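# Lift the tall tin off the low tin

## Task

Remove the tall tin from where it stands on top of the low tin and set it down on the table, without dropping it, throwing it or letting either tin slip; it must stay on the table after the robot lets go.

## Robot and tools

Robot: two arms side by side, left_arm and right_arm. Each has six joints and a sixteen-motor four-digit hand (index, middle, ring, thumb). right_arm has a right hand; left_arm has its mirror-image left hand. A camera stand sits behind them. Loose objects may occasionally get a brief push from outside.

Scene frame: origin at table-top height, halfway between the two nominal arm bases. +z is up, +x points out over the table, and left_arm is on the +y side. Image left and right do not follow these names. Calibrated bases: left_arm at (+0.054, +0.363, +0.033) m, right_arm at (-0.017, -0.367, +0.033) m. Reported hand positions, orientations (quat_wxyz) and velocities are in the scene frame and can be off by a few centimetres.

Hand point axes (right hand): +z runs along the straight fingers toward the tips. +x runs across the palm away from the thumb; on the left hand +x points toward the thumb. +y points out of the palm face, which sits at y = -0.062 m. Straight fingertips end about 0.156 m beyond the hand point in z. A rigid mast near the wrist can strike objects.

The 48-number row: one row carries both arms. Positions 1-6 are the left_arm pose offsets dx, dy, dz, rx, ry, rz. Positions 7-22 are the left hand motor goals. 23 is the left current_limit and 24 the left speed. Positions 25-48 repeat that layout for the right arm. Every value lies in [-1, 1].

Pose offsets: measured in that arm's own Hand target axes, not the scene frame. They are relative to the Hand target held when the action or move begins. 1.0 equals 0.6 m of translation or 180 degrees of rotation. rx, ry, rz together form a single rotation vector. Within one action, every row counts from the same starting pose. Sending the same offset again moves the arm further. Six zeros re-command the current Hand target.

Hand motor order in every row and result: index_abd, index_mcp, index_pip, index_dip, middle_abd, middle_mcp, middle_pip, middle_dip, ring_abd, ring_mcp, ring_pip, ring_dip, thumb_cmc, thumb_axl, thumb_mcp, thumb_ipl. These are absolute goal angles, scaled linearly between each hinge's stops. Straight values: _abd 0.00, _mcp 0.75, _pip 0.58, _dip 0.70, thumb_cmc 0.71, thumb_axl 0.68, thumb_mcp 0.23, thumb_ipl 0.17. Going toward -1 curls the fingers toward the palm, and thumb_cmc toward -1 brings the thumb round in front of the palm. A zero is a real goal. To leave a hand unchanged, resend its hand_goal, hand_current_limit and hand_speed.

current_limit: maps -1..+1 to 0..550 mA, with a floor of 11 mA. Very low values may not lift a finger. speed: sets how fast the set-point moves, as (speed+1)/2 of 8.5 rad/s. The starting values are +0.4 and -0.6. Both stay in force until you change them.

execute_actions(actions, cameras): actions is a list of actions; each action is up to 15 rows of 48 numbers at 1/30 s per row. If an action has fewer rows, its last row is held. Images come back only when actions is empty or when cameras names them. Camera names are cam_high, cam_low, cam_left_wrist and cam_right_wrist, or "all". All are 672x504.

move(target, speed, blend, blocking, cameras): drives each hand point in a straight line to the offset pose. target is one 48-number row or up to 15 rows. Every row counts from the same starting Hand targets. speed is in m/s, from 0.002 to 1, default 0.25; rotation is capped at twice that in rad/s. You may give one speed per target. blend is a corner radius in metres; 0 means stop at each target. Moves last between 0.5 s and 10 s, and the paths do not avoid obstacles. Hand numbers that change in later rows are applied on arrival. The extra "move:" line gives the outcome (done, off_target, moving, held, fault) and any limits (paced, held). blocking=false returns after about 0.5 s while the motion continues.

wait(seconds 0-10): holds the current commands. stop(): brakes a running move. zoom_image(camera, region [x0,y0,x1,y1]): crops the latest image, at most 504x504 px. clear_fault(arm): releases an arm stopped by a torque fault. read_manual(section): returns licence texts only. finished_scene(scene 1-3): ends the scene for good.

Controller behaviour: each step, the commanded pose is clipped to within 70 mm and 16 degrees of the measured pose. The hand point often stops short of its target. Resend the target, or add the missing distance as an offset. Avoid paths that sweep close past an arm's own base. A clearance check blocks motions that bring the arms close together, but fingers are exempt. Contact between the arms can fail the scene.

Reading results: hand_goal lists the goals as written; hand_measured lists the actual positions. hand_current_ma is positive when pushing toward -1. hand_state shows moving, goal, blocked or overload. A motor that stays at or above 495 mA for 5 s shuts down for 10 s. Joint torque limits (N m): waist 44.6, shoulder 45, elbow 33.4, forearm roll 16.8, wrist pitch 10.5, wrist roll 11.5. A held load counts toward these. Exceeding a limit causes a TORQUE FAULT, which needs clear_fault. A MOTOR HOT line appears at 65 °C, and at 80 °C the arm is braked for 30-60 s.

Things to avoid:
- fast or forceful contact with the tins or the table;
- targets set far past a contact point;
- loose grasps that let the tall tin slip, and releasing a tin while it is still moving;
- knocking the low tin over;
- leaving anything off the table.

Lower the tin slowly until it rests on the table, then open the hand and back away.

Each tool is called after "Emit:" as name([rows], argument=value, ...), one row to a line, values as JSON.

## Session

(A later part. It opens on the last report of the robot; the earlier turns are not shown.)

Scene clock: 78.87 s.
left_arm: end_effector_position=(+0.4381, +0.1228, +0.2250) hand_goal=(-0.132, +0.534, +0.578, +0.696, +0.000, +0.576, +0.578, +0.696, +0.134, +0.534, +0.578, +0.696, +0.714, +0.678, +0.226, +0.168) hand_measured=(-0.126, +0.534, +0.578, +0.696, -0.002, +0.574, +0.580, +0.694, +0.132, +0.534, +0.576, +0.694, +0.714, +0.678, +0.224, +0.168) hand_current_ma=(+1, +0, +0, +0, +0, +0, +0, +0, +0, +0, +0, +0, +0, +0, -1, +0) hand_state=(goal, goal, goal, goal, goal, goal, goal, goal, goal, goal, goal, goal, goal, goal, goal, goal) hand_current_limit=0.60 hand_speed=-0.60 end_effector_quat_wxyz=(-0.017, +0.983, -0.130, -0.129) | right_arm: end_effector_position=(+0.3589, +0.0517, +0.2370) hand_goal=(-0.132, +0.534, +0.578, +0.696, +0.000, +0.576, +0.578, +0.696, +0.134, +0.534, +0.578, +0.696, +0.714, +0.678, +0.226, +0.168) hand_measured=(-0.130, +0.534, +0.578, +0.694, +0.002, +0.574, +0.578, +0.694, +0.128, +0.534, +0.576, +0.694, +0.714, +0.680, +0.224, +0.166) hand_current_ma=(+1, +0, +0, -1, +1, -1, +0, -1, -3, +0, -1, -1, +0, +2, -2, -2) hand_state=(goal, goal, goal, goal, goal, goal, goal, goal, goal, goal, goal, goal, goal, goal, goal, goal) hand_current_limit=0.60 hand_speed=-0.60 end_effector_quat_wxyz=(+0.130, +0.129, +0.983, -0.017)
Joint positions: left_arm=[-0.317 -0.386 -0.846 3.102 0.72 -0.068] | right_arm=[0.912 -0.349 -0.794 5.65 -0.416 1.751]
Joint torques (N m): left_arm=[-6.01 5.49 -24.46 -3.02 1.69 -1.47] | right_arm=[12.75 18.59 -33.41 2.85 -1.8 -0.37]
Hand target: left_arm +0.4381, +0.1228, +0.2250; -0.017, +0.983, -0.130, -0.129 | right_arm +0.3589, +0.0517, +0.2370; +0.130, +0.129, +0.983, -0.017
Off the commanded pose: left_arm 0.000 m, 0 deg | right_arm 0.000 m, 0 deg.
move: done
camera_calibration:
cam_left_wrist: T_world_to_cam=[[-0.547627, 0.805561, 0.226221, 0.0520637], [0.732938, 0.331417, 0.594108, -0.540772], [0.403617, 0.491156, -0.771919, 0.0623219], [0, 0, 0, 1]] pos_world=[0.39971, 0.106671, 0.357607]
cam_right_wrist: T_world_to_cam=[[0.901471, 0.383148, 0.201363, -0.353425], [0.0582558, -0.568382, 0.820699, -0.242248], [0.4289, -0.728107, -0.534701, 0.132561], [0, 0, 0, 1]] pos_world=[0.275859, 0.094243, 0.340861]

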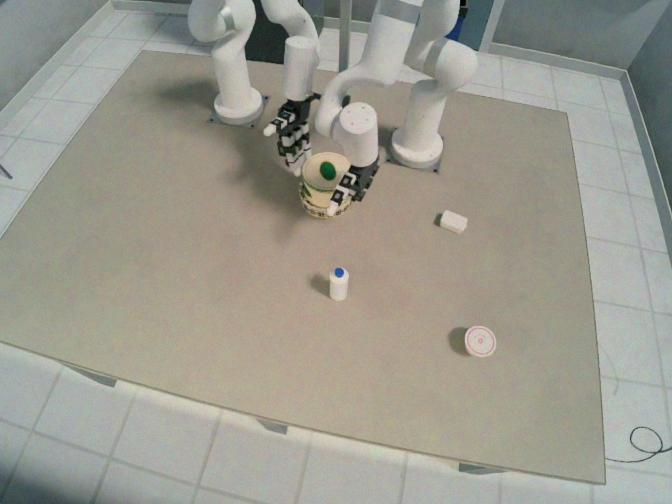

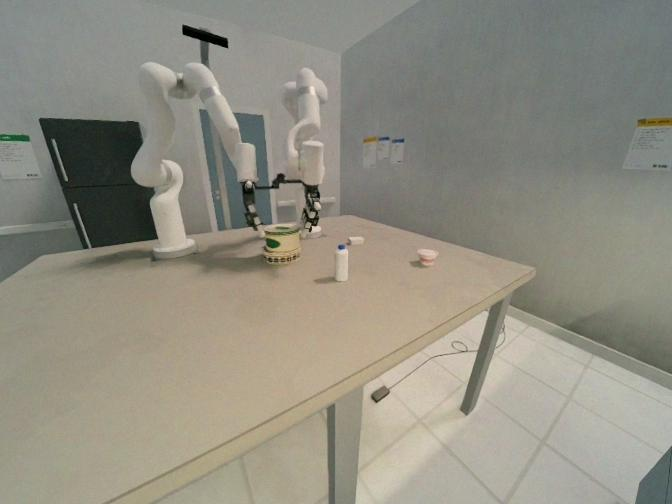

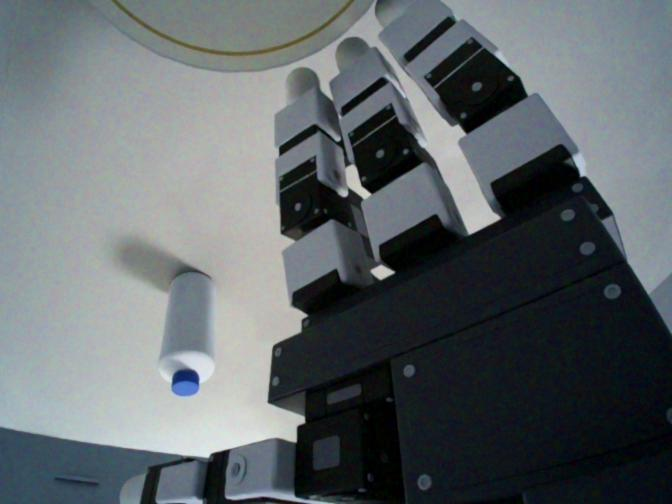

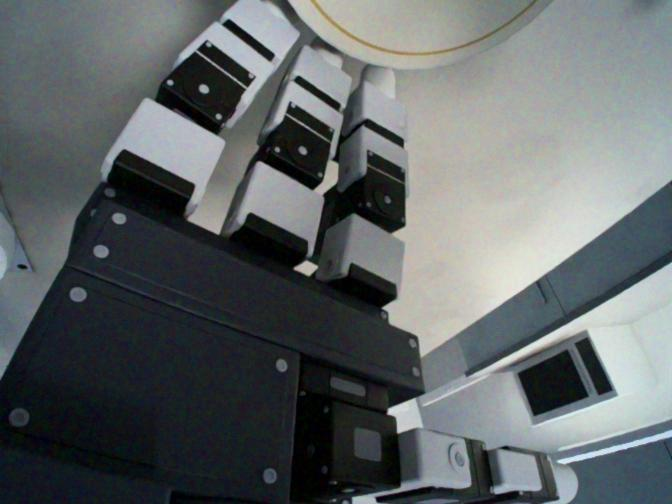

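Emit:
move(target=[0,0.02,0,0,0,0,-0.133,0.534,0.577,0.696,0,0.575,0.577,0.696,0.133,0.534,0.577,0.696,0.714,0.678,0.226,0.168,0.6,-0.6,0,0.02,0,0,0,0,-0.133,0.534,0.577,0.696,0,0.575,0.577,0.696,0.133,0.534,0.577,0.696,0.714,0.678,0.226,0.168,0.6,-0.6], cameras=["cam_high","cam_low"], speed=0.03)

Emit:
zoom_image(camera="cam_high", region=[270, 110, 390, 220])

Emit:
zoom_image(camera="cam_low", region=[230, 180, 330, 275])

Scene clock: 80.23 s.
left_arm: end_effector_position=(+0.4350, +0.1112, +0.2250) hand_goal=(-0.132, +0.534, +0.578, +0.696, +0.000, +0.576, +0.578, +0.696, +0.134, +0.534, +0.578, +0.696, +0.714, +0.678, +0.226, +0.168) hand_measured=(-0.126, +0.534, +0.578, +0.696, -0.002, +0.584, +0.582, +0.696, +0.132, +0.558, +0.590, +0.700, +0.714, +0.678, +0.224, +0.168) hand_current_ma=(+1, +0, +0, +0, +0, +3, +1, +0, +0, +20, +6, +1, +0, +0, -1, +0) hand_state=(goal, goal, goal, goal, goal, goal, goal, goal, goal, blocked, goal, goal, goal, goal, goal, goal) hand_current_limit=0.60 hand_speed=-0.60 end_effector_quat_wxyz=(-0.017, +0.983, -0.130, -0.129) | right_arm: end_effector_position=(+0.3620, +0.0633, +0.2369) hand_goal=(-0.132, +0.534, +0.578, +0.696, +0.000, +0.576, +0.578, +0.696, +0.134, +0.534, +0.578, +0.696, +0.714, +0.678, +0.226, +0.168) hand_measured=(-0.130, +0.534, +0.578, +0.694, +0.002, +0.584, +0.580, +0.696, +0.126, +0.560, +0.590, +0.700, +0.714, +0.680, +0.224, +0.166) hand_current_ma=(+1, +0, +0, -1, +1, +7, +1, +0, -5, +42, +13, +3, +0, +2, -2, -2) hand_state=(goal, goal, goal, goal, goal, goal, goal, goal, goal, blocked, goal, goal, goal, goal, goal, goal) hand_current_limit=0.60 hand_speed=-0.60 end_effector_quat_wxyz=(+0.130, +0.129, +0.983, -0.017)
Joint positions: left_arm=[-0.343 -0.388 -0.85 3.092 0.721 -0.085] | right_arm=[0.922 -0.371 -0.825 5.663 -0.426 1.746]
Joint torques (N m): left_arm=[-6.86 5.53 -24.3 -3.59 1.51 -1.62] | right_arm=[11.03 19.12 -35.05 2.79 -1.42 -0.36]
Hand target: left_arm +0.4350, +0.1112, +0.2250; -0.017, +0.983, -0.130, -0.129 | right_arm +0.3620, +0.0633, +0.2370; +0.130, +0.129, +0.983, -0.017
Off the commanded pose: left_arm 0.000 m, 0 deg | right_arm 0.000 m, 0 deg.
move: done
Images, in order (width x height): cam_high 672x504, cam_low 672x504.

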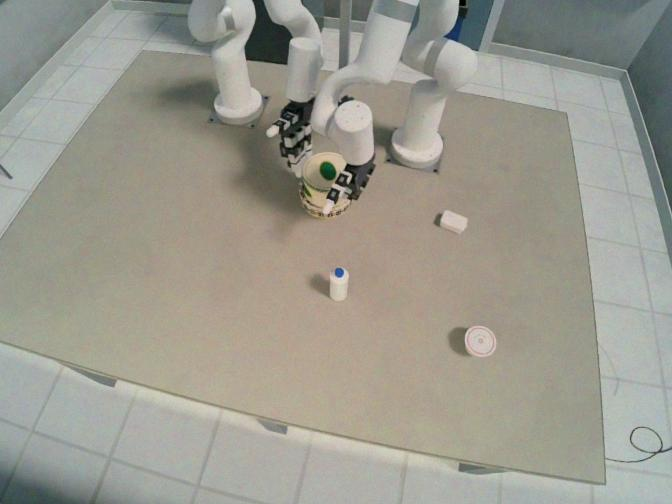

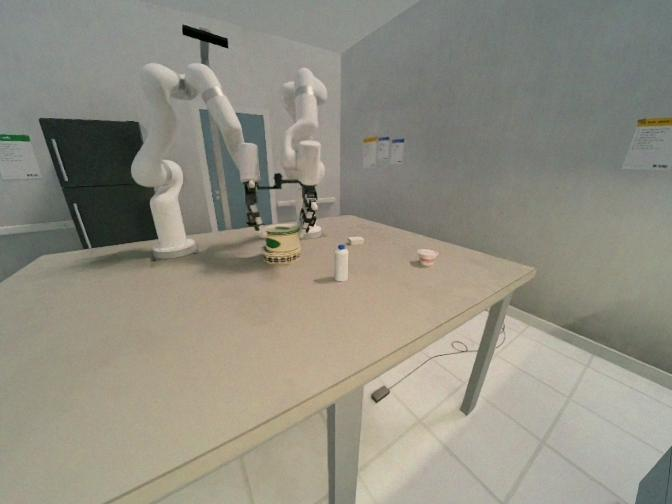

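Scaled by 4.200 from the camera's 672x504 image, which has a finer 960x720 frame.

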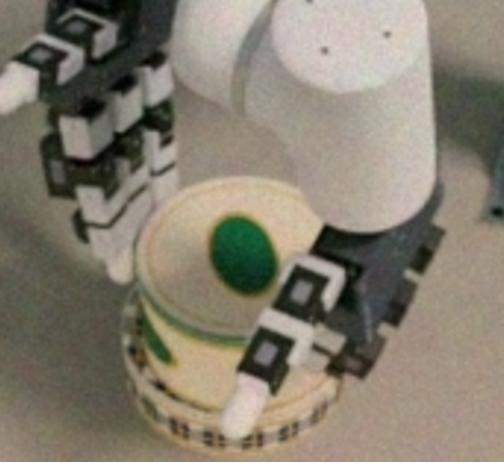

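Scaled by 5.040 from the camera's 672x504 image, which has a finer 960x720 frame.

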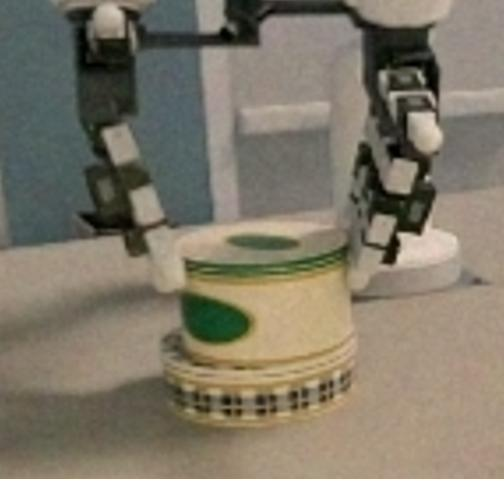

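Emit:
move([
  [-0.0097,-0.0117,0.0026,0,0,0,-0.133,0.534,0.577,0.696,0,0.575,0.577,0.696,0.133,0.534,0.577,0.696,0.714,0.678,0.226,0.168,0.6,-0.6,0.0097,-0.0117,-0.0026,0,0,0,-0.133,0.534,0.577,0.696,0,0.575,0.577,0.696,0.133,0.534,0.577,0.696,0.714,0.678,0.226,0.168,0.6,-0.6],
  [-0.0097,0.0117,0.0026,0,0,0,-0.133,0.534,0.577,0.696,0,0.575,0.577,0.696,0.133,0.534,0.577,0.696,0.714,0.678,0.226,0.168,0.6,-0.6,0.0097,0.0117,-0.0026,0,0,0,-0.133,0.534,0.577,0.696,0,0.575,0.577,0.696,0.133,0.534,0.577,0.696,0.714,0.678,0.226,0.168,0.6,-0.6],
], cameras=["cam_low"], speed=0.03)

Emit:
zoom_image(camera="cam_low", region=[230, 180, 330, 275])

Scene clock: 82.30 s.
left_arm: end_effector_position=(+0.4274, +0.1060, +0.2250) hand_goal=(-0.132, +0.534, +0.578, +0.696, +0.000, +0.576, +0.578, +0.696, +0.134, +0.534, +0.578, +0.696, +0.714, +0.678, +0.226, +0.168) hand_measured=(-0.128, +0.568, +0.602, +0.704, +0.000, +0.612, +0.598, +0.704, +0.130, +0.578, +0.602, +0.704, +0.714, +0.678, +0.224, +0.168) hand_current_ma=(+1, +34, +17, +2, +0, +39, +14, +3, -1, +56, +17, +3, +0, +0, -1, +0) hand_state=(goal, blocked, blocked, goal, goal, blocked, blocked, goal, goal, blocked, blocked, goal, goal, goal, goal, goal) hand_current_limit=0.60 hand_speed=-0.60 end_effector_quat_wxyz=(-0.017, +0.983, -0.130, -0.129) | right_arm: end_effector_position=(+0.3580, +0.0716, +0.2369) hand_goal=(-0.132, +0.534, +0.578, +0.696, +0.000, +0.576, +0.578, +0.696, +0.134, +0.534, +0.578, +0.696, +0.714, +0.678, +0.226, +0.168) hand_measured=(-0.130, +0.572, +0.594, +0.702, +0.002, +0.614, +0.598, +0.704, +0.128, +0.580, +0.602, +0.706, +0.714, +0.680, +0.224, +0.166) hand_current_ma=(+1, +72, +20, +4, +0, +72, +25, +6, -4, +99, +34, +11, +0, +2, -2, -2) hand_state=(goal, blocked, goal, goal, goal, blocked, goal, goal, goal, blocked, blocked, goal, goal, goal, goal, goal) hand_current_limit=0.60 hand_speed=-0.60 end_effector_quat_wxyz=(+0.130, +0.129, +0.983, -0.017)
Joint positions: left_arm=[-0.359 -0.378 -0.836 3.085 0.716 -0.096] | right_arm=[0.94 -0.379 -0.837 5.67 -0.434 1.756]
Joint torques (N m): left_arm=[-10.47 4.09 -22.53 -5.75 1.49 -1.5] | right_arm=[13.47 19.24 -37.31 2.74 -0.64 -0.34]
Hand target: left_arm +0.4273, +0.1060, +0.2250; -0.017, +0.983, -0.130, -0.129 | right_arm +0.3580, +0.0716, +0.2369; +0.130, +0.129, +0.983, -0.017
Off the commanded pose: left_arm 0.000 m, 0 deg | right_arm 0.000 m, 0 deg.
move: done
Images, in order (width x height): cam_low 672x504.

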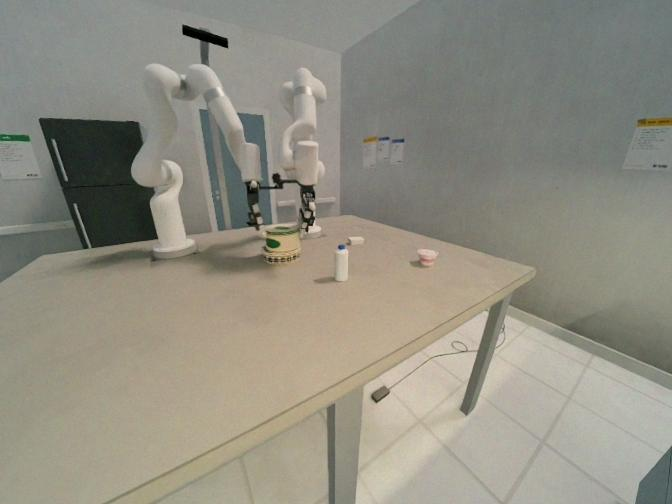

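Scaled by 5.040 from the camera's 672x504 image, which has a finer 960x720 frame.

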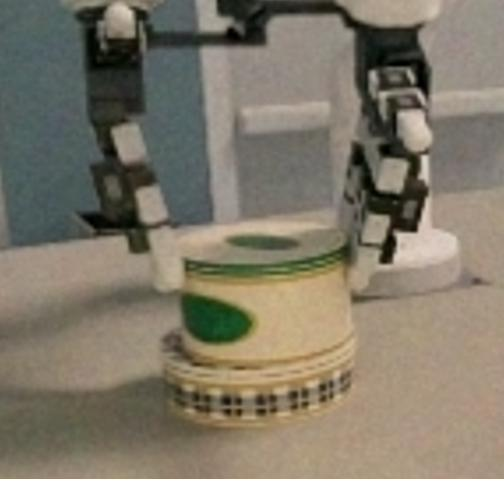

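Emit:
move([
  [0,0.0067,0,0,0,0,-0.133,0.48,0.545,0.68,0,0.52,0.545,0.68,0.133,0.49,0.545,0.68,0.714,0.678,0.226,0.168,0.75,-0.9,0,0.0067,0,0,0,0,-0.133,0.48,0.545,0.68,0,0.52,0.545,0.68,0.133,0.49,0.545,0.68,0.714,0.678,0.226,0.168,0.75,-0.9],
  [0,0.01,0,0,0,0,-0.133,0.43,0.51,0.665,0,0.47,0.51,0.665,0.133,0.44,0.51,0.665,0.714,0.678,0.226,0.168,0.75,-0.9,0,0.01,0,0,0,0,-0.133,0.43,0.51,0.665,0,0.47,0.51,0.665,0.133,0.44,0.51,0.665,0.714,0.678,0.226,0.168,0.75,-0.9],
], cameras=["cam_high","cam_low"], speed=0.03)

Emit:
zoom_image(camera="cam_high", region=[270, 110, 390, 220])

Emit:
zoom_image(camera="cam_low", region=[230, 180, 330, 275])

Scene clock: 84.40 s.
left_arm: end_effector_position=(+0.4258, +0.1002, +0.2250) hand_goal=(-0.132, +0.430, +0.510, +0.666, +0.000, +0.470, +0.510, +0.666, +0.134, +0.440, +0.510, +0.666, +0.714, +0.678, +0.226, +0.168) hand_measured=(-0.128, +0.580, +0.622, +0.708, -0.004, +0.628, +0.608, +0.706, +0.126, +0.596, +0.604, +0.704, +0.714, +0.678, +0.224, +0.168) hand_current_ma=(+1, +451, +242, +48, -1, +481, +197, +44, -2, +481, +181, +39, +0, +0, -1, +0) hand_state=(goal, blocked, blocked, blocked, goal, blocked, blocked, blocked, goal, blocked, blocked, blocked, goal, goal, goal, goal) hand_current_limit=0.75 hand_speed=-0.90 end_effector_quat_wxyz=(-0.017, +0.983, -0.130, -0.129) | right_arm: end_effector_position=(+0.3596, +0.0774, +0.2369) hand_goal=(-0.132, +0.430, +0.510, +0.666, +0.000, +0.470, +0.510, +0.666, +0.134, +0.440, +0.510, +0.666, +0.714, +0.678, +0.226, +0.168) hand_measured=(-0.116, +0.594, +0.596, +0.700, +0.014, +0.640, +0.604, +0.704, +0.136, +0.608, +0.610, +0.714, +0.714, +0.680, +0.224, +0.166) hand_current_ma=(+14, +481, +224, +58, +14, +481, +255, +66, +1, +481, +274, +93, +0, +2, -2, -2) hand_state=(goal, blocked, blocked, blocked, goal, blocked, blocked, blocked, goal, blocked, blocked, blocked, goal, goal, goal, goal) hand_current_limit=0.75 hand_speed=-0.90 end_effector_quat_wxyz=(+0.130, +0.129, +0.983, -0.017)
Joint positions: left_arm=[-0.372 -0.38 -0.838 3.08 0.717 -0.104] | right_arm=[0.944 -0.39 -0.854 5.677 -0.439 1.753]
Joint torques (N m): left_arm=[-15.27 2.17 -20.08 -9.46 1.08 -1.45] | right_arm=[18.87 16.09 -41.83 2.71 1.94 -0.39]
Hand target: left_arm +0.4258, +0.1002, +0.2250; -0.017, +0.983, -0.130, -0.129 | right_arm +0.3596, +0.0774, +0.2369; +0.130, +0.129, +0.983, -0.017
Off the commanded pose: left_arm 0.000 m, 0 deg | right_arm 0.000 m, 0 deg.
move: done
Images, in order (width x height): cam_high 672x504, cam_low 672x504.

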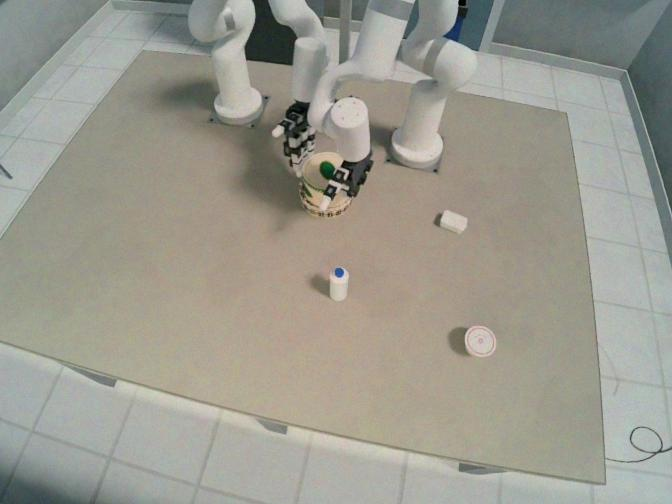

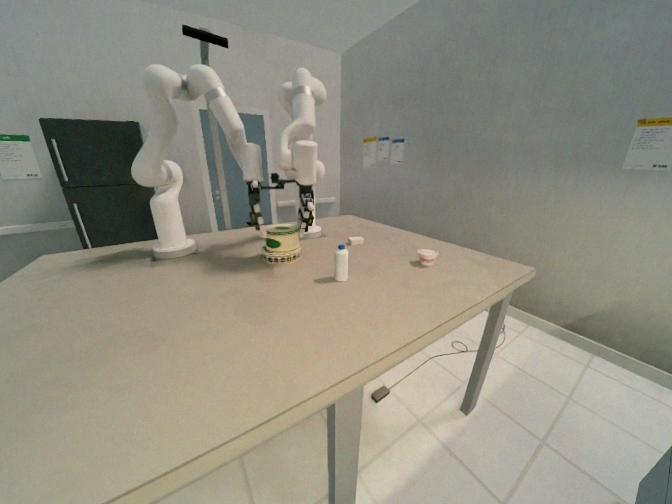

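Scaled by 4.200 from the camera's 672x504 image, which has a finer 960x720 frame.

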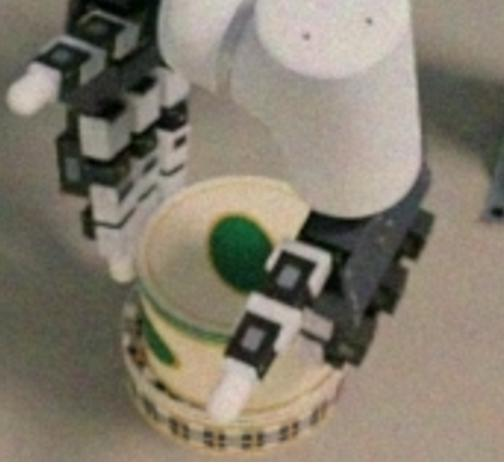

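Scaled by 5.040 from the camera's 672x504 image, which has a finer 960x720 frame.

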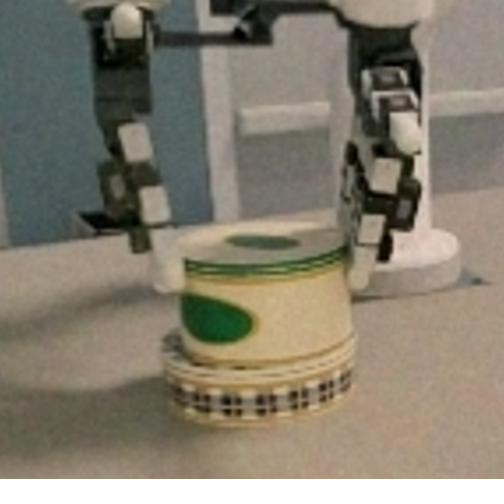

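Emit:
move(target=[-0.0086,0,-0.0322,0,0,0,-0.133,0.43,0.51,0.665,0,0.47,0.51,0.665,0.133,0.44,0.51,0.665,0.714,0.678,0.226,0.168,0.75,-0.9,-0.0086,0,-0.0322,0,0,0,-0.133,0.43,0.51,0.665,0,0.47,0.51,0.665,0.133,0.44,0.51,0.665,0.714,0.678,0.226,0.168,0.75,-0.9], cameras=["cam_high","cam_low"], speed=0.03)

Emit:
zoom_image(camera="cam_low", region=[230, 180, 330, 275])

Scene clock: 85.77 s.
left_arm: end_effector_position=(+0.4258, +0.1001, +0.2450) hand_goal=(-0.132, +0.430, +0.510, +0.666, +0.000, +0.470, +0.510, +0.666, +0.134, +0.440, +0.510, +0.666, +0.714, +0.678, +0.226, +0.168) hand_measured=(-0.126, +0.580, +0.622, +0.708, -0.004, +0.628, +0.608, +0.706, +0.126, +0.596, +0.604, +0.704, +0.714, +0.678, +0.224, +0.168) hand_current_ma=(+1, +451, +242, +48, -1, +481, +197, +44, -2, +481, +181, +39, +0, +0, -1, +0) hand_state=(goal, blocked, blocked, blocked, goal, blocked, blocked, blocked, goal, blocked, blocked, blocked, goal, goal, goal, goal) hand_current_limit=0.75 hand_speed=-0.90 end_effector_quat_wxyz=(-0.017, +0.983, -0.130, -0.129) | right_arm: end_effector_position=(+0.3595, +0.0775, +0.2569) hand_goal=(-0.132, +0.430, +0.510, +0.666, +0.000, +0.470, +0.510, +0.666, +0.134, +0.440, +0.510, +0.666, +0.714, +0.678, +0.226, +0.168) hand_measured=(-0.122, +0.594, +0.596, +0.700, +0.008, +0.640, +0.604, +0.704, +0.130, +0.608, +0.610, +0.714, +0.714, +0.680, +0.224, +0.166) hand_current_ma=(+8, +481, +224, +58, +5, +481, +255, +66, -3, +481, +274, +93, +0, +2, -2, -2) hand_state=(goal, blocked, blocked, blocked, goal, blocked, blocked, blocked, goal, blocked, blocked, blocked, goal, goal, goal, goal) hand_current_limit=0.75 hand_speed=-0.90 end_effector_quat_wxyz=(+0.130, +0.129, +0.983, -0.017)
Joint positions: left_arm=[-0.372 -0.342 -0.845 3.083 0.761 -0.108] | right_arm=[0.944 -0.353 -0.861 5.726 -0.476 1.698]
Joint torques (N m): left_arm=[0.39 38.16 -28.33 -1.35 1.21 -1.49] | right_arm=[14.06 77.64 -49.92 2.31 1.26 -0.76]
Hand target: left_arm +0.4258, +0.1002, +0.2450; -0.017, +0.983, -0.130, -0.129 | right_arm +0.3595, +0.0775, +0.2569; +0.130, +0.129, +0.983, -0.017
Off the commanded pose: left_arm 0.000 m, 0 deg | right_arm 0.000 m, 0 deg.
move: done
Images, in order (width x height): cam_high 672x504, cam_low 672x504.

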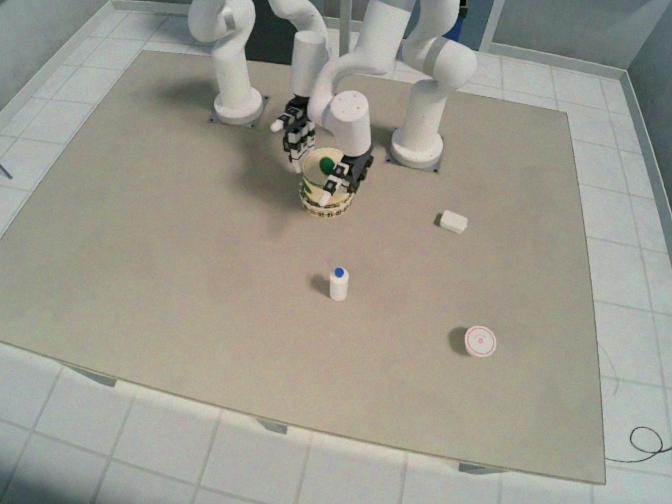

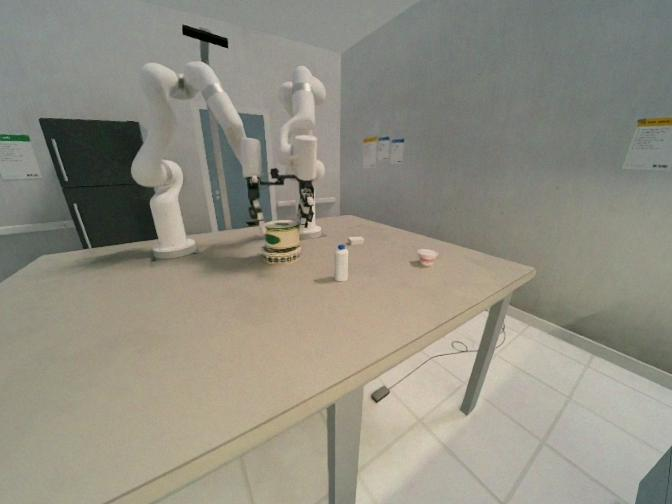

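Scaled by 5.040 from the camera's 672x504 image, which has a finer 960x720 frame.

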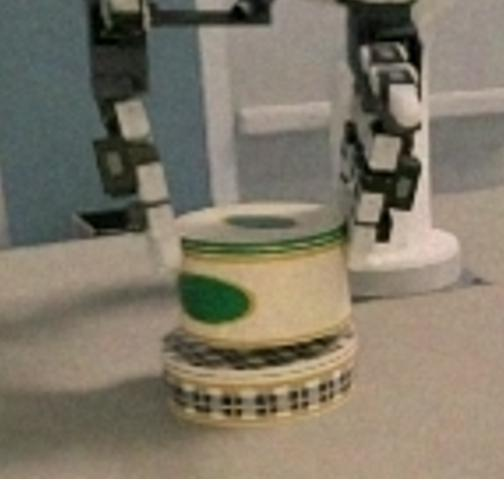

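Emit:
move([
  [-0.0151,0,-0.0563,0,0,0,-0.133,0.43,0.51,0.665,0,0.47,0.51,0.665,0.133,0.44,0.51,0.665,0.714,0.678,0.226,0.168,0.75,-0.9,-0.0151,0,-0.0563,0,0,0,-0.133,0.43,0.51,0.665,0,0.47,0.51,0.665,0.133,0.44,0.51,0.665,0.714,0.678,0.226,0.168,0.75,-0.9],
  [0.1769,0.4005,-0.1078,0,0,0,-0.133,0.43,0.51,0.665,0,0.47,0.51,0.665,0.133,0.44,0.51,0.665,0.714,0.678,0.226,0.168,0.75,-0.9,-0.2071,-0.4005,-0.0048,0,0,0,-0.133,0.43,0.51,0.665,0,0.47,0.51,0.665,0.133,0.44,0.51,0.665,0.714,0.678,0.226,0.168,0.75,-0.9],
], cameras=["cam_high","cam_low"], speed=0.08, blend=0.02)

Emit:
zoom_image(camera="cam_low", region=[180, 180, 310, 290])

Scene clock: 90.67 s.
left_arm: end_effector_position=(+0.4786, -0.1628, +0.2802) hand_goal=(-0.132, +0.430, +0.510, +0.666, +0.000, +0.470, +0.510, +0.666, +0.134, +0.440, +0.510, +0.666, +0.714, +0.678, +0.226, +0.168) hand_measured=(-0.126, +0.568, +0.620, +0.708, -0.002, +0.624, +0.608, +0.706, +0.126, +0.596, +0.604, +0.704, +0.714, +0.678, +0.224, +0.168) hand_current_ma=(+1, +393, +238, +48, +0, +472, +194, +44, -2, +481, +181, +39, +0, +0, -1, +0) hand_state=(goal, blocked, blocked, blocked, goal, blocked, blocked, blocked, goal, blocked, blocked, blocked, goal, goal, goal, goal) hand_current_limit=0.75 hand_speed=-0.90 end_effector_quat_wxyz=(-0.017, +0.983, -0.130, -0.129) | right_arm: end_effector_position=(+0.4125, -0.1855, +0.2921) hand_goal=(-0.132, +0.430, +0.510, +0.666, +0.000, +0.470, +0.510, +0.666, +0.134, +0.440, +0.510, +0.666, +0.714, +0.678, +0.226, +0.168) hand_measured=(-0.122, +0.596, +0.596, +0.700, +0.006, +0.640, +0.604, +0.704, +0.128, +0.608, +0.606, +0.714, +0.714, +0.680, +0.224, +0.166) hand_current_ma=(+7, +481, +224, +58, +4, +481, +255, +66, -4, +481, +259, +93, +0, +2, -2, -2) hand_state=(goal, blocked, blocked, blocked, goal, blocked, blocked, blocked, goal, blocked, blocked, blocked, goal, goal, goal, goal) hand_current_limit=0.75 hand_speed=-0.90 end_effector_quat_wxyz=(+0.130, +0.129, +0.983, -0.017)
Joint positions: left_arm=[-0.71 -0.705 -1.49 2.998 1.02 -0.404] | right_arm=[0.349 -0.011 -0.551 5.842 -0.355 1.009]
Joint torques (N m): left_arm=[-12.76 13.9 -34.1 -8.21 0.5 -1.63] | right_arm=[-5.33 49.72 -18.35 4.12 5.5 -0.85]
Hand target: left_arm +0.4786, -0.1628, +0.2802; -0.017, +0.983, -0.130, -0.129 | right_arm +0.4126, -0.1855, +0.2921; +0.130, +0.129, +0.983, -0.017
Off the commanded pose: left_arm 0.000 m, 0 deg | right_arm 0.000 m, 0 deg.
move: done; blend cut to 0.0175 m at target 1
Images, in order (width x height): cam_high 672x504, cam_low 672x504.

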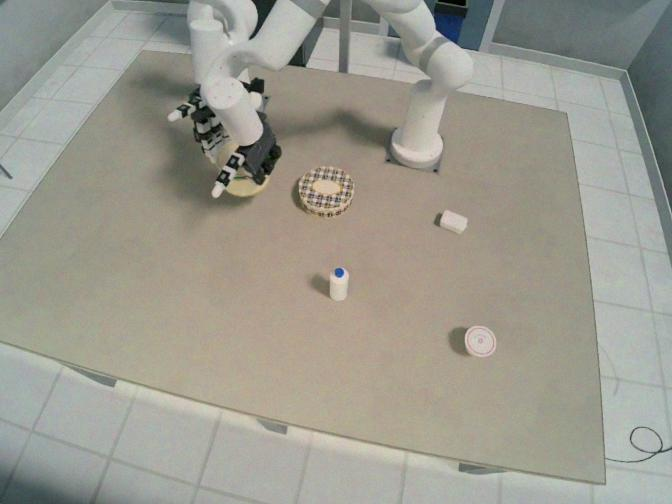

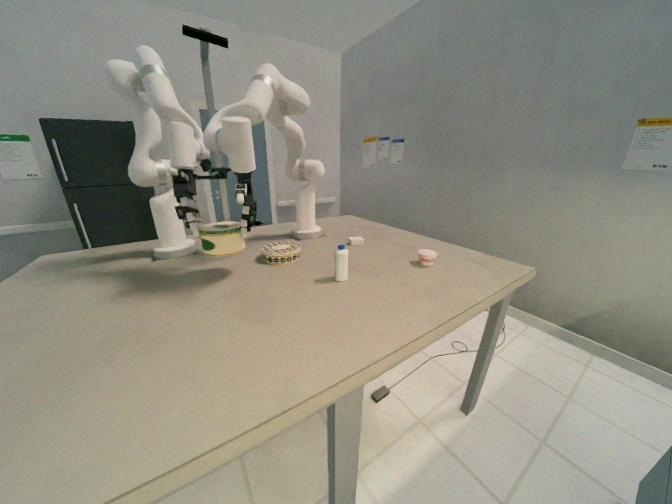

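Scaled by 3.877 from the camera's 672x504 image, which has a finer 960x720 frame.

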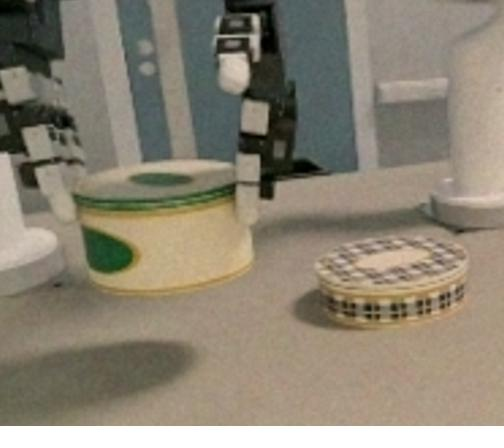

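Emit:
move(target=[0.0388,0,0.1449,0,0,0,-0.133,0.43,0.51,0.665,0,0.47,0.51,0.665,0.133,0.44,0.51,0.665,0.714,0.678,0.226,0.168,0.75,-0.9,0.0388,0,0.1449,0,0,0,-0.133,0.43,0.51,0.665,0,0.47,0.51,0.665,0.133,0.44,0.51,0.665,0.714,0.678,0.226,0.168,0.75,-0.9], cameras=["cam_high","cam_low"], speed=0.08)

Emit:
zoom_image(camera="cam_low", region=[180, 180, 310, 290])

Emit:
zoom_image(camera="cam_high", region=[180, 100, 370, 230])

Scene clock: 92.97 s.
left_arm: end_effector_position=(+0.4787, -0.1629, +0.1902) hand_goal=(-0.132, +0.430, +0.510, +0.666, +0.000, +0.470, +0.510, +0.666, +0.134, +0.440, +0.510, +0.666, +0.714, +0.678, +0.226, +0.168) hand_measured=(-0.122, +0.558, +0.612, +0.708, +0.000, +0.618, +0.604, +0.706, +0.126, +0.596, +0.604, +0.704, +0.714, +0.678, +0.224, +0.168) hand_current_ma=(+3, +344, +208, +48, +0, +440, +184, +44, -2, +481, +181, +39, +0, +0, -1, +0) hand_state=(goal, blocked, blocked, blocked, goal, blocked, blocked, blocked, goal, blocked, blocked, blocked, goal, goal, goal, goal) hand_current_limit=0.75 hand_speed=-0.90 end_effector_quat_wxyz=(-0.017, +0.983, -0.130, -0.129) | right_arm: end_effector_position=(+0.4126, -0.1856, +0.2021) hand_goal=(-0.132, +0.430, +0.510, +0.666, +0.000, +0.470, +0.510, +0.666, +0.134, +0.440, +0.510, +0.666, +0.714, +0.678, +0.226, +0.168) hand_measured=(-0.126, +0.602, +0.596, +0.700, +0.004, +0.640, +0.604, +0.704, +0.124, +0.608, +0.600, +0.714, +0.714, +0.680, +0.224, +0.166) hand_current_ma=(+4, +481, +224, +58, +2, +481, +255, +66, -8, +481, +236, +93, +0, +2, -2, -2) hand_state=(goal, blocked, blocked, blocked, goal, blocked, blocked, blocked, goal, blocked, blocked, blocked, goal, goal, goal, goal) hand_current_limit=0.75 hand_speed=-0.90 end_effector_quat_wxyz=(+0.129, +0.129, +0.983, -0.018)
Joint positions: left_arm=[-0.71 -0.824 -1.461 2.981 0.874 -0.376] | right_arm=[0.348 -0.233 -0.514 5.134 -0.163 1.736]
Joint torques (N m): left_arm=[-4.51 14.82 -30.72 -8.4 -1.53 1.75] | right_arm=[18.38 61.74 -10.25 -2.46 5.73 1.06]
Hand target: left_arm +0.4787, -0.1629, +0.1902; -0.017, +0.983, -0.130, -0.129 | right_arm +0.4126, -0.1856, +0.2021; +0.130, +0.129, +0.983, -0.017
Off the commanded pose: left_arm 0.000 m, 0 deg | right_arm 0.000 m, 0 deg.
move: done
Images, in order (width x height): cam_high 672x504, cam_low 672x504.

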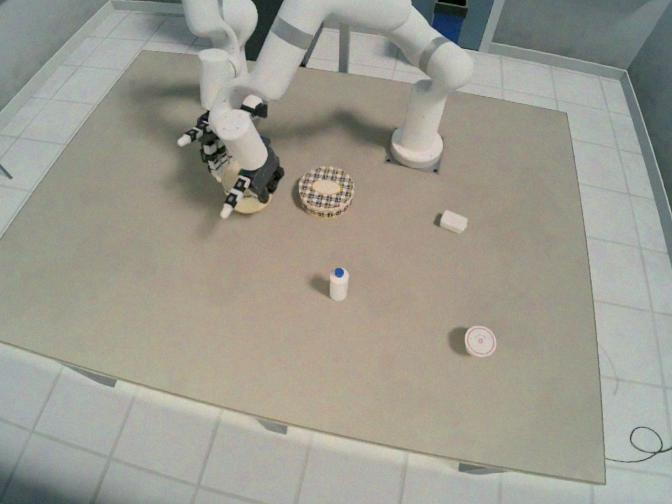

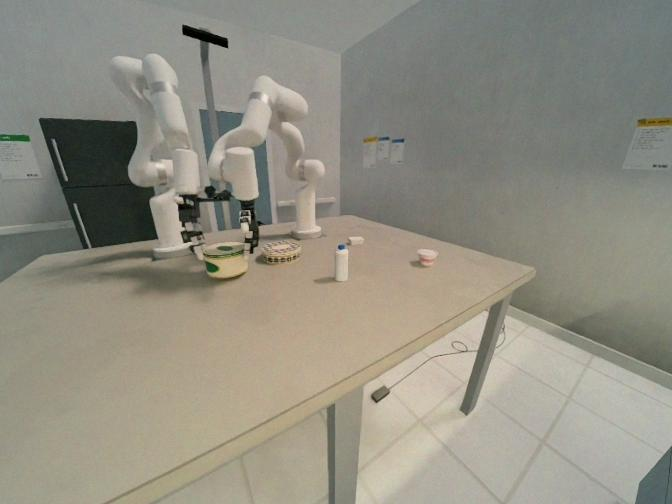

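Scaled by 3.877 from the camera's 672x504 image, which has a finer 960x720 frame.

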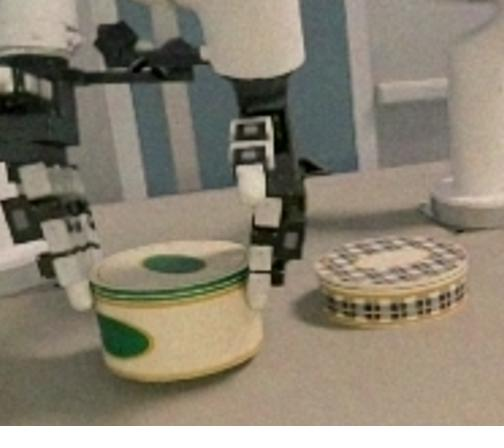

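Scaled by 2.653 from the camera's 672x504 image, which has a finer 960x720 frame.

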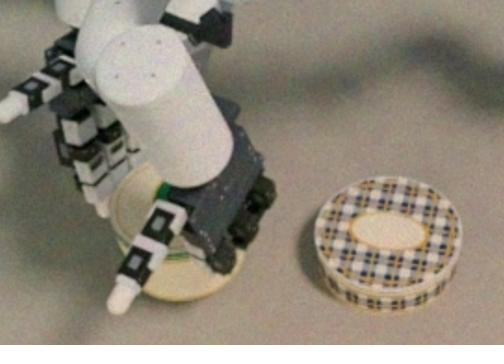

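Emit:
move(target=[0.0052,0,0.0193,0,0,0,-0.133,0.43,0.51,0.665,0,0.47,0.51,0.665,0.133,0.44,0.51,0.665,0.714,0.678,0.226,0.168,0.75,-0.9,0.0052,0,0.0193,0,0,0,-0.133,0.43,0.51,0.665,0,0.47,0.51,0.665,0.133,0.44,0.51,0.665,0.714,0.678,0.226,0.168,0.75,-0.9], cameras=["cam_high","cam_low"], speed=0.03)

Emit:
zoom_image(camera="cam_low", region=[190, 220, 270, 290])

Scene clock: 94.63 s.
left_arm: end_effector_position=(+0.4788, -0.1629, +0.1782) hand_goal=(-0.132, +0.430, +0.510, +0.666, +0.000, +0.470, +0.510, +0.666, +0.134, +0.440, +0.510, +0.666, +0.714, +0.678, +0.226, +0.168) hand_measured=(-0.122, +0.558, +0.612, +0.708, +0.000, +0.618, +0.604, +0.706, +0.126, +0.596, +0.604, +0.704, +0.714, +0.678, +0.224, +0.168) hand_current_ma=(+3, +344, +208, +48, +0, +440, +184, +44, -2, +481, +181, +39, +0, +0, -1, +0) hand_state=(goal, blocked, blocked, blocked, goal, blocked, blocked, blocked, goal, blocked, blocked, blocked, goal, goal, goal, goal) hand_current_limit=0.75 hand_speed=-0.90 end_effector_quat_wxyz=(-0.017, +0.983, -0.130, -0.129) | right_arm: end_effector_position=(+0.4126, -0.1856, +0.1902) hand_goal=(-0.132, +0.430, +0.510, +0.666, +0.000, +0.470, +0.510, +0.666, +0.134, +0.440, +0.510, +0.666, +0.714, +0.678, +0.226, +0.168) hand_measured=(-0.126, +0.602, +0.596, +0.700, +0.002, +0.640, +0.604, +0.704, +0.120, +0.608, +0.600, +0.714, +0.714, +0.680, +0.224, +0.166) hand_current_ma=(+4, +481, +224, +58, +0, +481, +255, +66, -12, +481, +236, +93, +0, +2, -2, -2) hand_state=(goal, blocked, blocked, blocked, goal, blocked, blocked, blocked, goal, blocked, blocked, blocked, goal, goal, goal, goal) hand_current_limit=0.75 hand_speed=-0.90 end_effector_quat_wxyz=(+0.129, +0.129, +0.983, -0.018)
Joint positions: left_arm=[-0.71 -0.842 -1.461 2.979 0.856 -0.372] | right_arm=[0.348 -0.266 -0.513 4.923 -0.152 1.95]
Joint torques (N m): left_arm=[1.06 15.18 -12.36 -8.42 -1.98 1.64] | right_arm=[18.31 15.64 -10.11 -2.77 5.43 1.13]
Hand target: left_arm +0.4788, -0.1629, +0.1782; -0.017, +0.983, -0.130, -0.129 | right_arm +0.4126, -0.1856, +0.1901; +0.130, +0.129, +0.983, -0.017
Off the commanded pose: left_arm 0.000 m, 0 deg | right_arm 0.000 m, 0 deg.
move: done
Images, in order (width x height): cam_high 672x504, cam_low 672x504.

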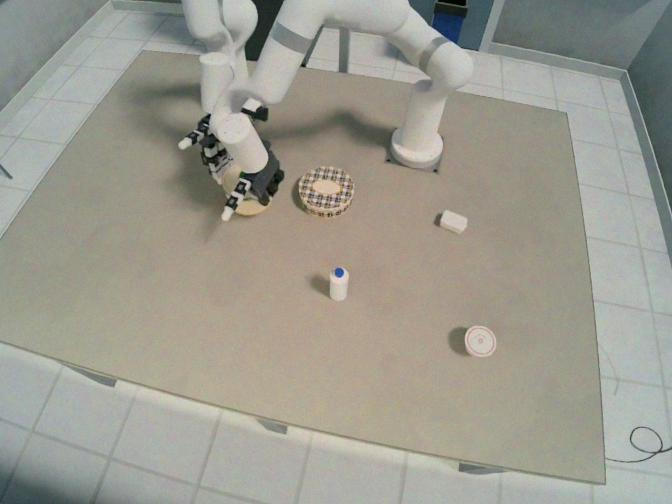

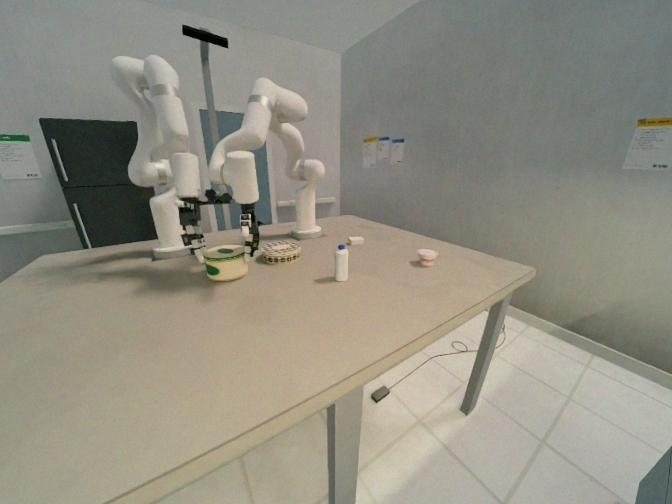

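Scaled by 6.300 from the camera's 672x504 image, which has a finer 960x720 frame.

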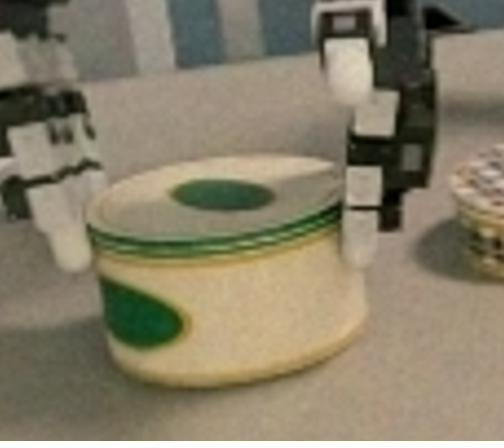

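Emit:
move(target=[0.00216,0,0.00805,0,0,0,-0.133,0.43,0.51,0.665,0,0.47,0.51,0.665,0.133,0.44,0.51,0.665,0.714,0.678,0.226,0.168,0.75,-0.9,0.00216,0,0.00805,0,0,0,-0.133,0.43,0.51,0.665,0,0.47,0.51,0.665,0.133,0.44,0.51,0.665,0.714,0.678,0.226,0.168,0.75,-0.9], cameras=["cam_high","cam_low"], speed=0.03)

Emit:
zoom_image(camera="cam_low", region=[190, 220, 270, 290])

Scene clock: 96.13 s.
left_arm: end_effector_position=(+0.4788, -0.1629, +0.1734) hand_goal=(-0.132, +0.430, +0.510, +0.666, +0.000, +0.470, +0.510, +0.666, +0.134, +0.440, +0.510, +0.666, +0.714, +0.678, +0.226, +0.168) hand_measured=(-0.124, +0.558, +0.612, +0.708, -0.004, +0.618, +0.602, +0.706, +0.122, +0.596, +0.598, +0.704, +0.714, +0.678, +0.224, +0.168) hand_current_ma=(+2, +344, +208, +48, -1, +439, +176, +44, -4, +479, +164, +39, +0, +0, -1, +0) hand_state=(goal, blocked, blocked, blocked, goal, blocked, blocked, blocked, goal, blocked, blocked, blocked, goal, goal, goal, goal) hand_current_limit=0.75 hand_speed=-0.90 end_effector_quat_wxyz=(-0.017, +0.983, -0.130, -0.129) | right_arm: end_effector_position=(+0.4127, -0.1856, +0.1852) hand_goal=(-0.132, +0.430, +0.510, +0.666, +0.000, +0.470, +0.510, +0.666, +0.134, +0.440, +0.510, +0.666, +0.714, +0.678, +0.226, +0.168) hand_measured=(-0.126, +0.602, +0.596, +0.700, +0.002, +0.642, +0.604, +0.704, +0.120, +0.610, +0.600, +0.714, +0.714, +0.680, +0.224, +0.166) hand_current_ma=(+4, +481, +224, +58, +1, +481, +255, +66, -12, +481, +236, +93, +0, +2, -2, -2) hand_state=(goal, blocked, blocked, blocked, goal, blocked, blocked, blocked, goal, blocked, blocked, blocked, goal, goal, goal, goal) hand_current_limit=0.75 hand_speed=-0.90 end_effector_quat_wxyz=(+0.129, +0.129, +0.983, -0.018)
Joint positions: left_arm=[-0.71 -0.849 -1.461 2.978 0.848 -0.371] | right_arm=[0.349 -0.28 -0.513 4.823 -0.15 2.051]
Joint torques (N m): left_arm=[0.32 11.67 -22.84 -8.64 -2.76 1.49] | right_arm=[19.49 17.15 -10.2 -2.72 6.1 1.13]
Hand target: left_arm +0.4788, -0.1629, +0.1732; -0.017, +0.983, -0.130, -0.129 | right_arm +0.4126, -0.1856, +0.1851; +0.130, +0.129, +0.983, -0.017
Off the commanded pose: left_arm 0.000 m, 0 deg | right_arm 0.000 m, 0 deg.
move: done
Images, in order (width x height): cam_high 672x504, cam_low 672x504.

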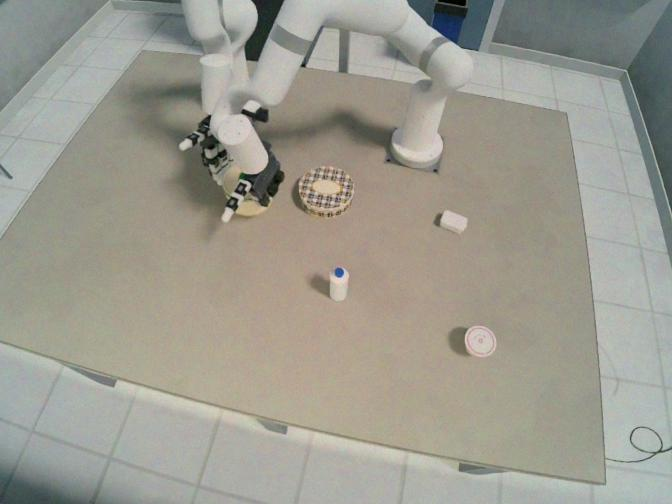

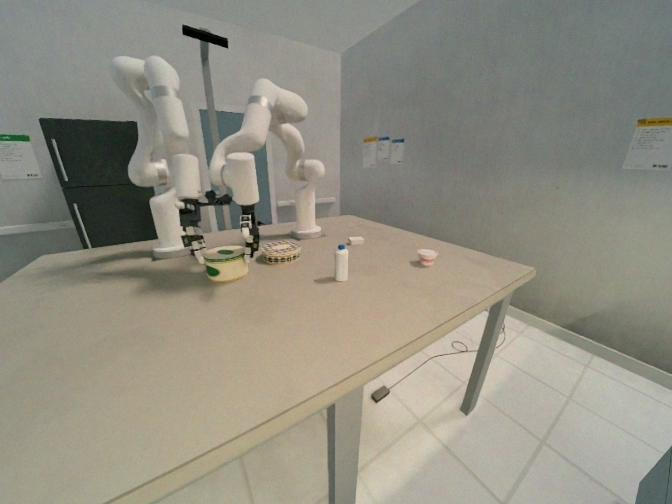

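Scaled by 6.300 from the camera's 672x504 image, which has a finer 960x720 frame.

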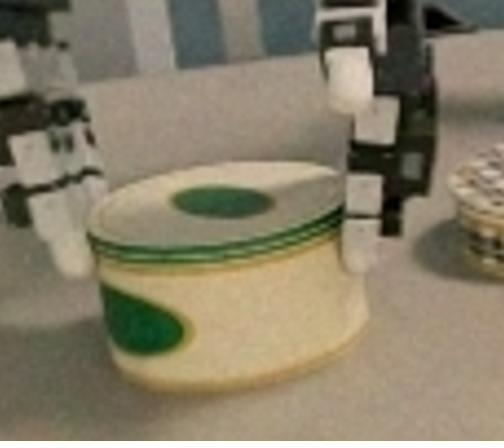

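Emit:
move(target=[0.00173,0,0.00644,0,0,0,-0.133,0.43,0.51,0.665,0,0.47,0.51,0.665,0.133,0.44,0.51,0.665,0.714,0.678,0.226,0.168,0.75,-0.9,0.00173,0,0.00644,0,0,0,-0.133,0.43,0.51,0.665,0,0.47,0.51,0.665,0.133,0.44,0.51,0.665,0.714,0.678,0.226,0.168,0.75,-0.9], cameras=["cam_high","cam_low"], speed=0.03)

Emit:
zoom_image(camera="cam_low", region=[190, 220, 270, 290])

Scene clock: 97.43 s.
left_arm: end_effector_position=(+0.4788, -0.1629, +0.1694) hand_goal=(-0.132, +0.430, +0.510, +0.666, +0.000, +0.470, +0.510, +0.666, +0.134, +0.440, +0.510, +0.666, +0.714, +0.678, +0.226, +0.168) hand_measured=(-0.124, +0.558, +0.612, +0.708, -0.004, +0.616, +0.602, +0.706, +0.118, +0.592, +0.594, +0.698, +0.714, +0.678, +0.224, +0.168) hand_current_ma=(+2, +344, +208, +48, -1, +429, +172, +44, -6, +464, +152, +29, +0, +0, -1, +0) hand_state=(goal, blocked, blocked, blocked, goal, blocked, blocked, blocked, goal, blocked, blocked, blocked, goal, goal, goal, goal) hand_current_limit=0.75 hand_speed=-0.90 end_effector_quat_wxyz=(-0.017, +0.983, -0.130, -0.129) | right_arm: end_effector_position=(+0.4127, -0.1858, +0.1811) hand_goal=(-0.132, +0.430, +0.510, +0.666, +0.000, +0.470, +0.510, +0.666, +0.134, +0.440, +0.510, +0.666, +0.714, +0.678, +0.226, +0.168) hand_measured=(-0.130, +0.606, +0.596, +0.678, +0.000, +0.644, +0.604, +0.704, +0.116, +0.612, +0.600, +0.714, +0.714, +0.680, +0.224, +0.166) hand_current_ma=(+1, +481, +224, +13, +0, +481, +255, +66, -19, +481, +236, +93, +0, +2, -2, -2) hand_state=(goal, blocked, blocked, goal, goal, blocked, blocked, blocked, goal, blocked, blocked, blocked, goal, goal, goal, goal) hand_current_limit=0.75 hand_speed=-0.90 end_effector_quat_wxyz=(+0.130, +0.129, +0.983, -0.018)
Joint positions: left_arm=[-0.71 -0.856 -1.461 2.977 0.842 -0.369] | right_arm=[0.349 -0.292 -0.513 4.745 -0.15 2.129]
Joint torques (N m): left_arm=[-0.88 12.42 -26.98 -8.1 -2.65 1.5] | right_arm=[18.4 2.77 -3.82 -3.13 6.58 0.64]
Hand target: left_arm +0.4788, -0.1629, +0.1692; -0.017, +0.983, -0.130, -0.129 | right_arm +0.4126, -0.1856, +0.1811; +0.130, +0.129, +0.983, -0.017
Off the commanded pose: left_arm 0.000 m, 0 deg | right_arm 0.000 m, 0 deg.
move: done
Images, in order (width x height): cam_high 672x504, cam_low 672x504.

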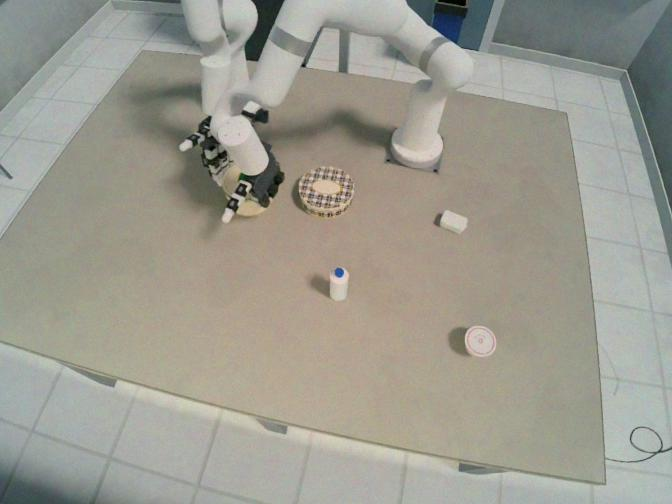

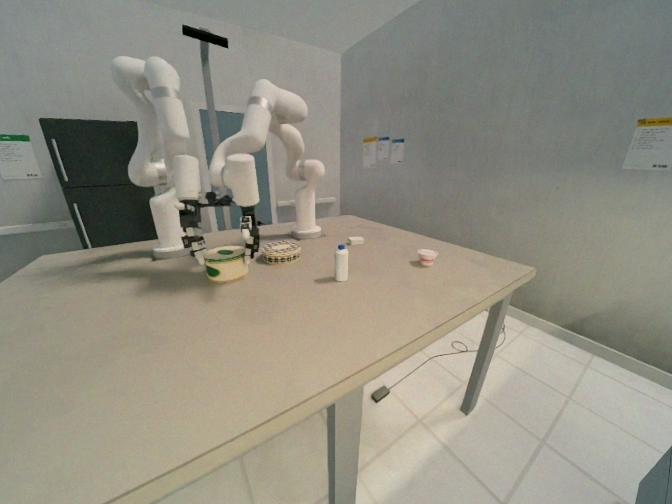

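Scaled by 6.300 from the camera's 672x504 image, which has a finer 960x720 frame.

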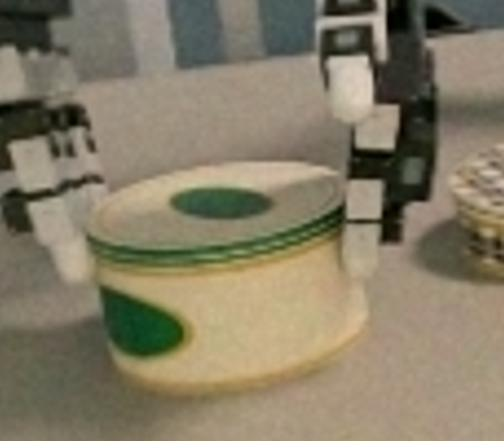

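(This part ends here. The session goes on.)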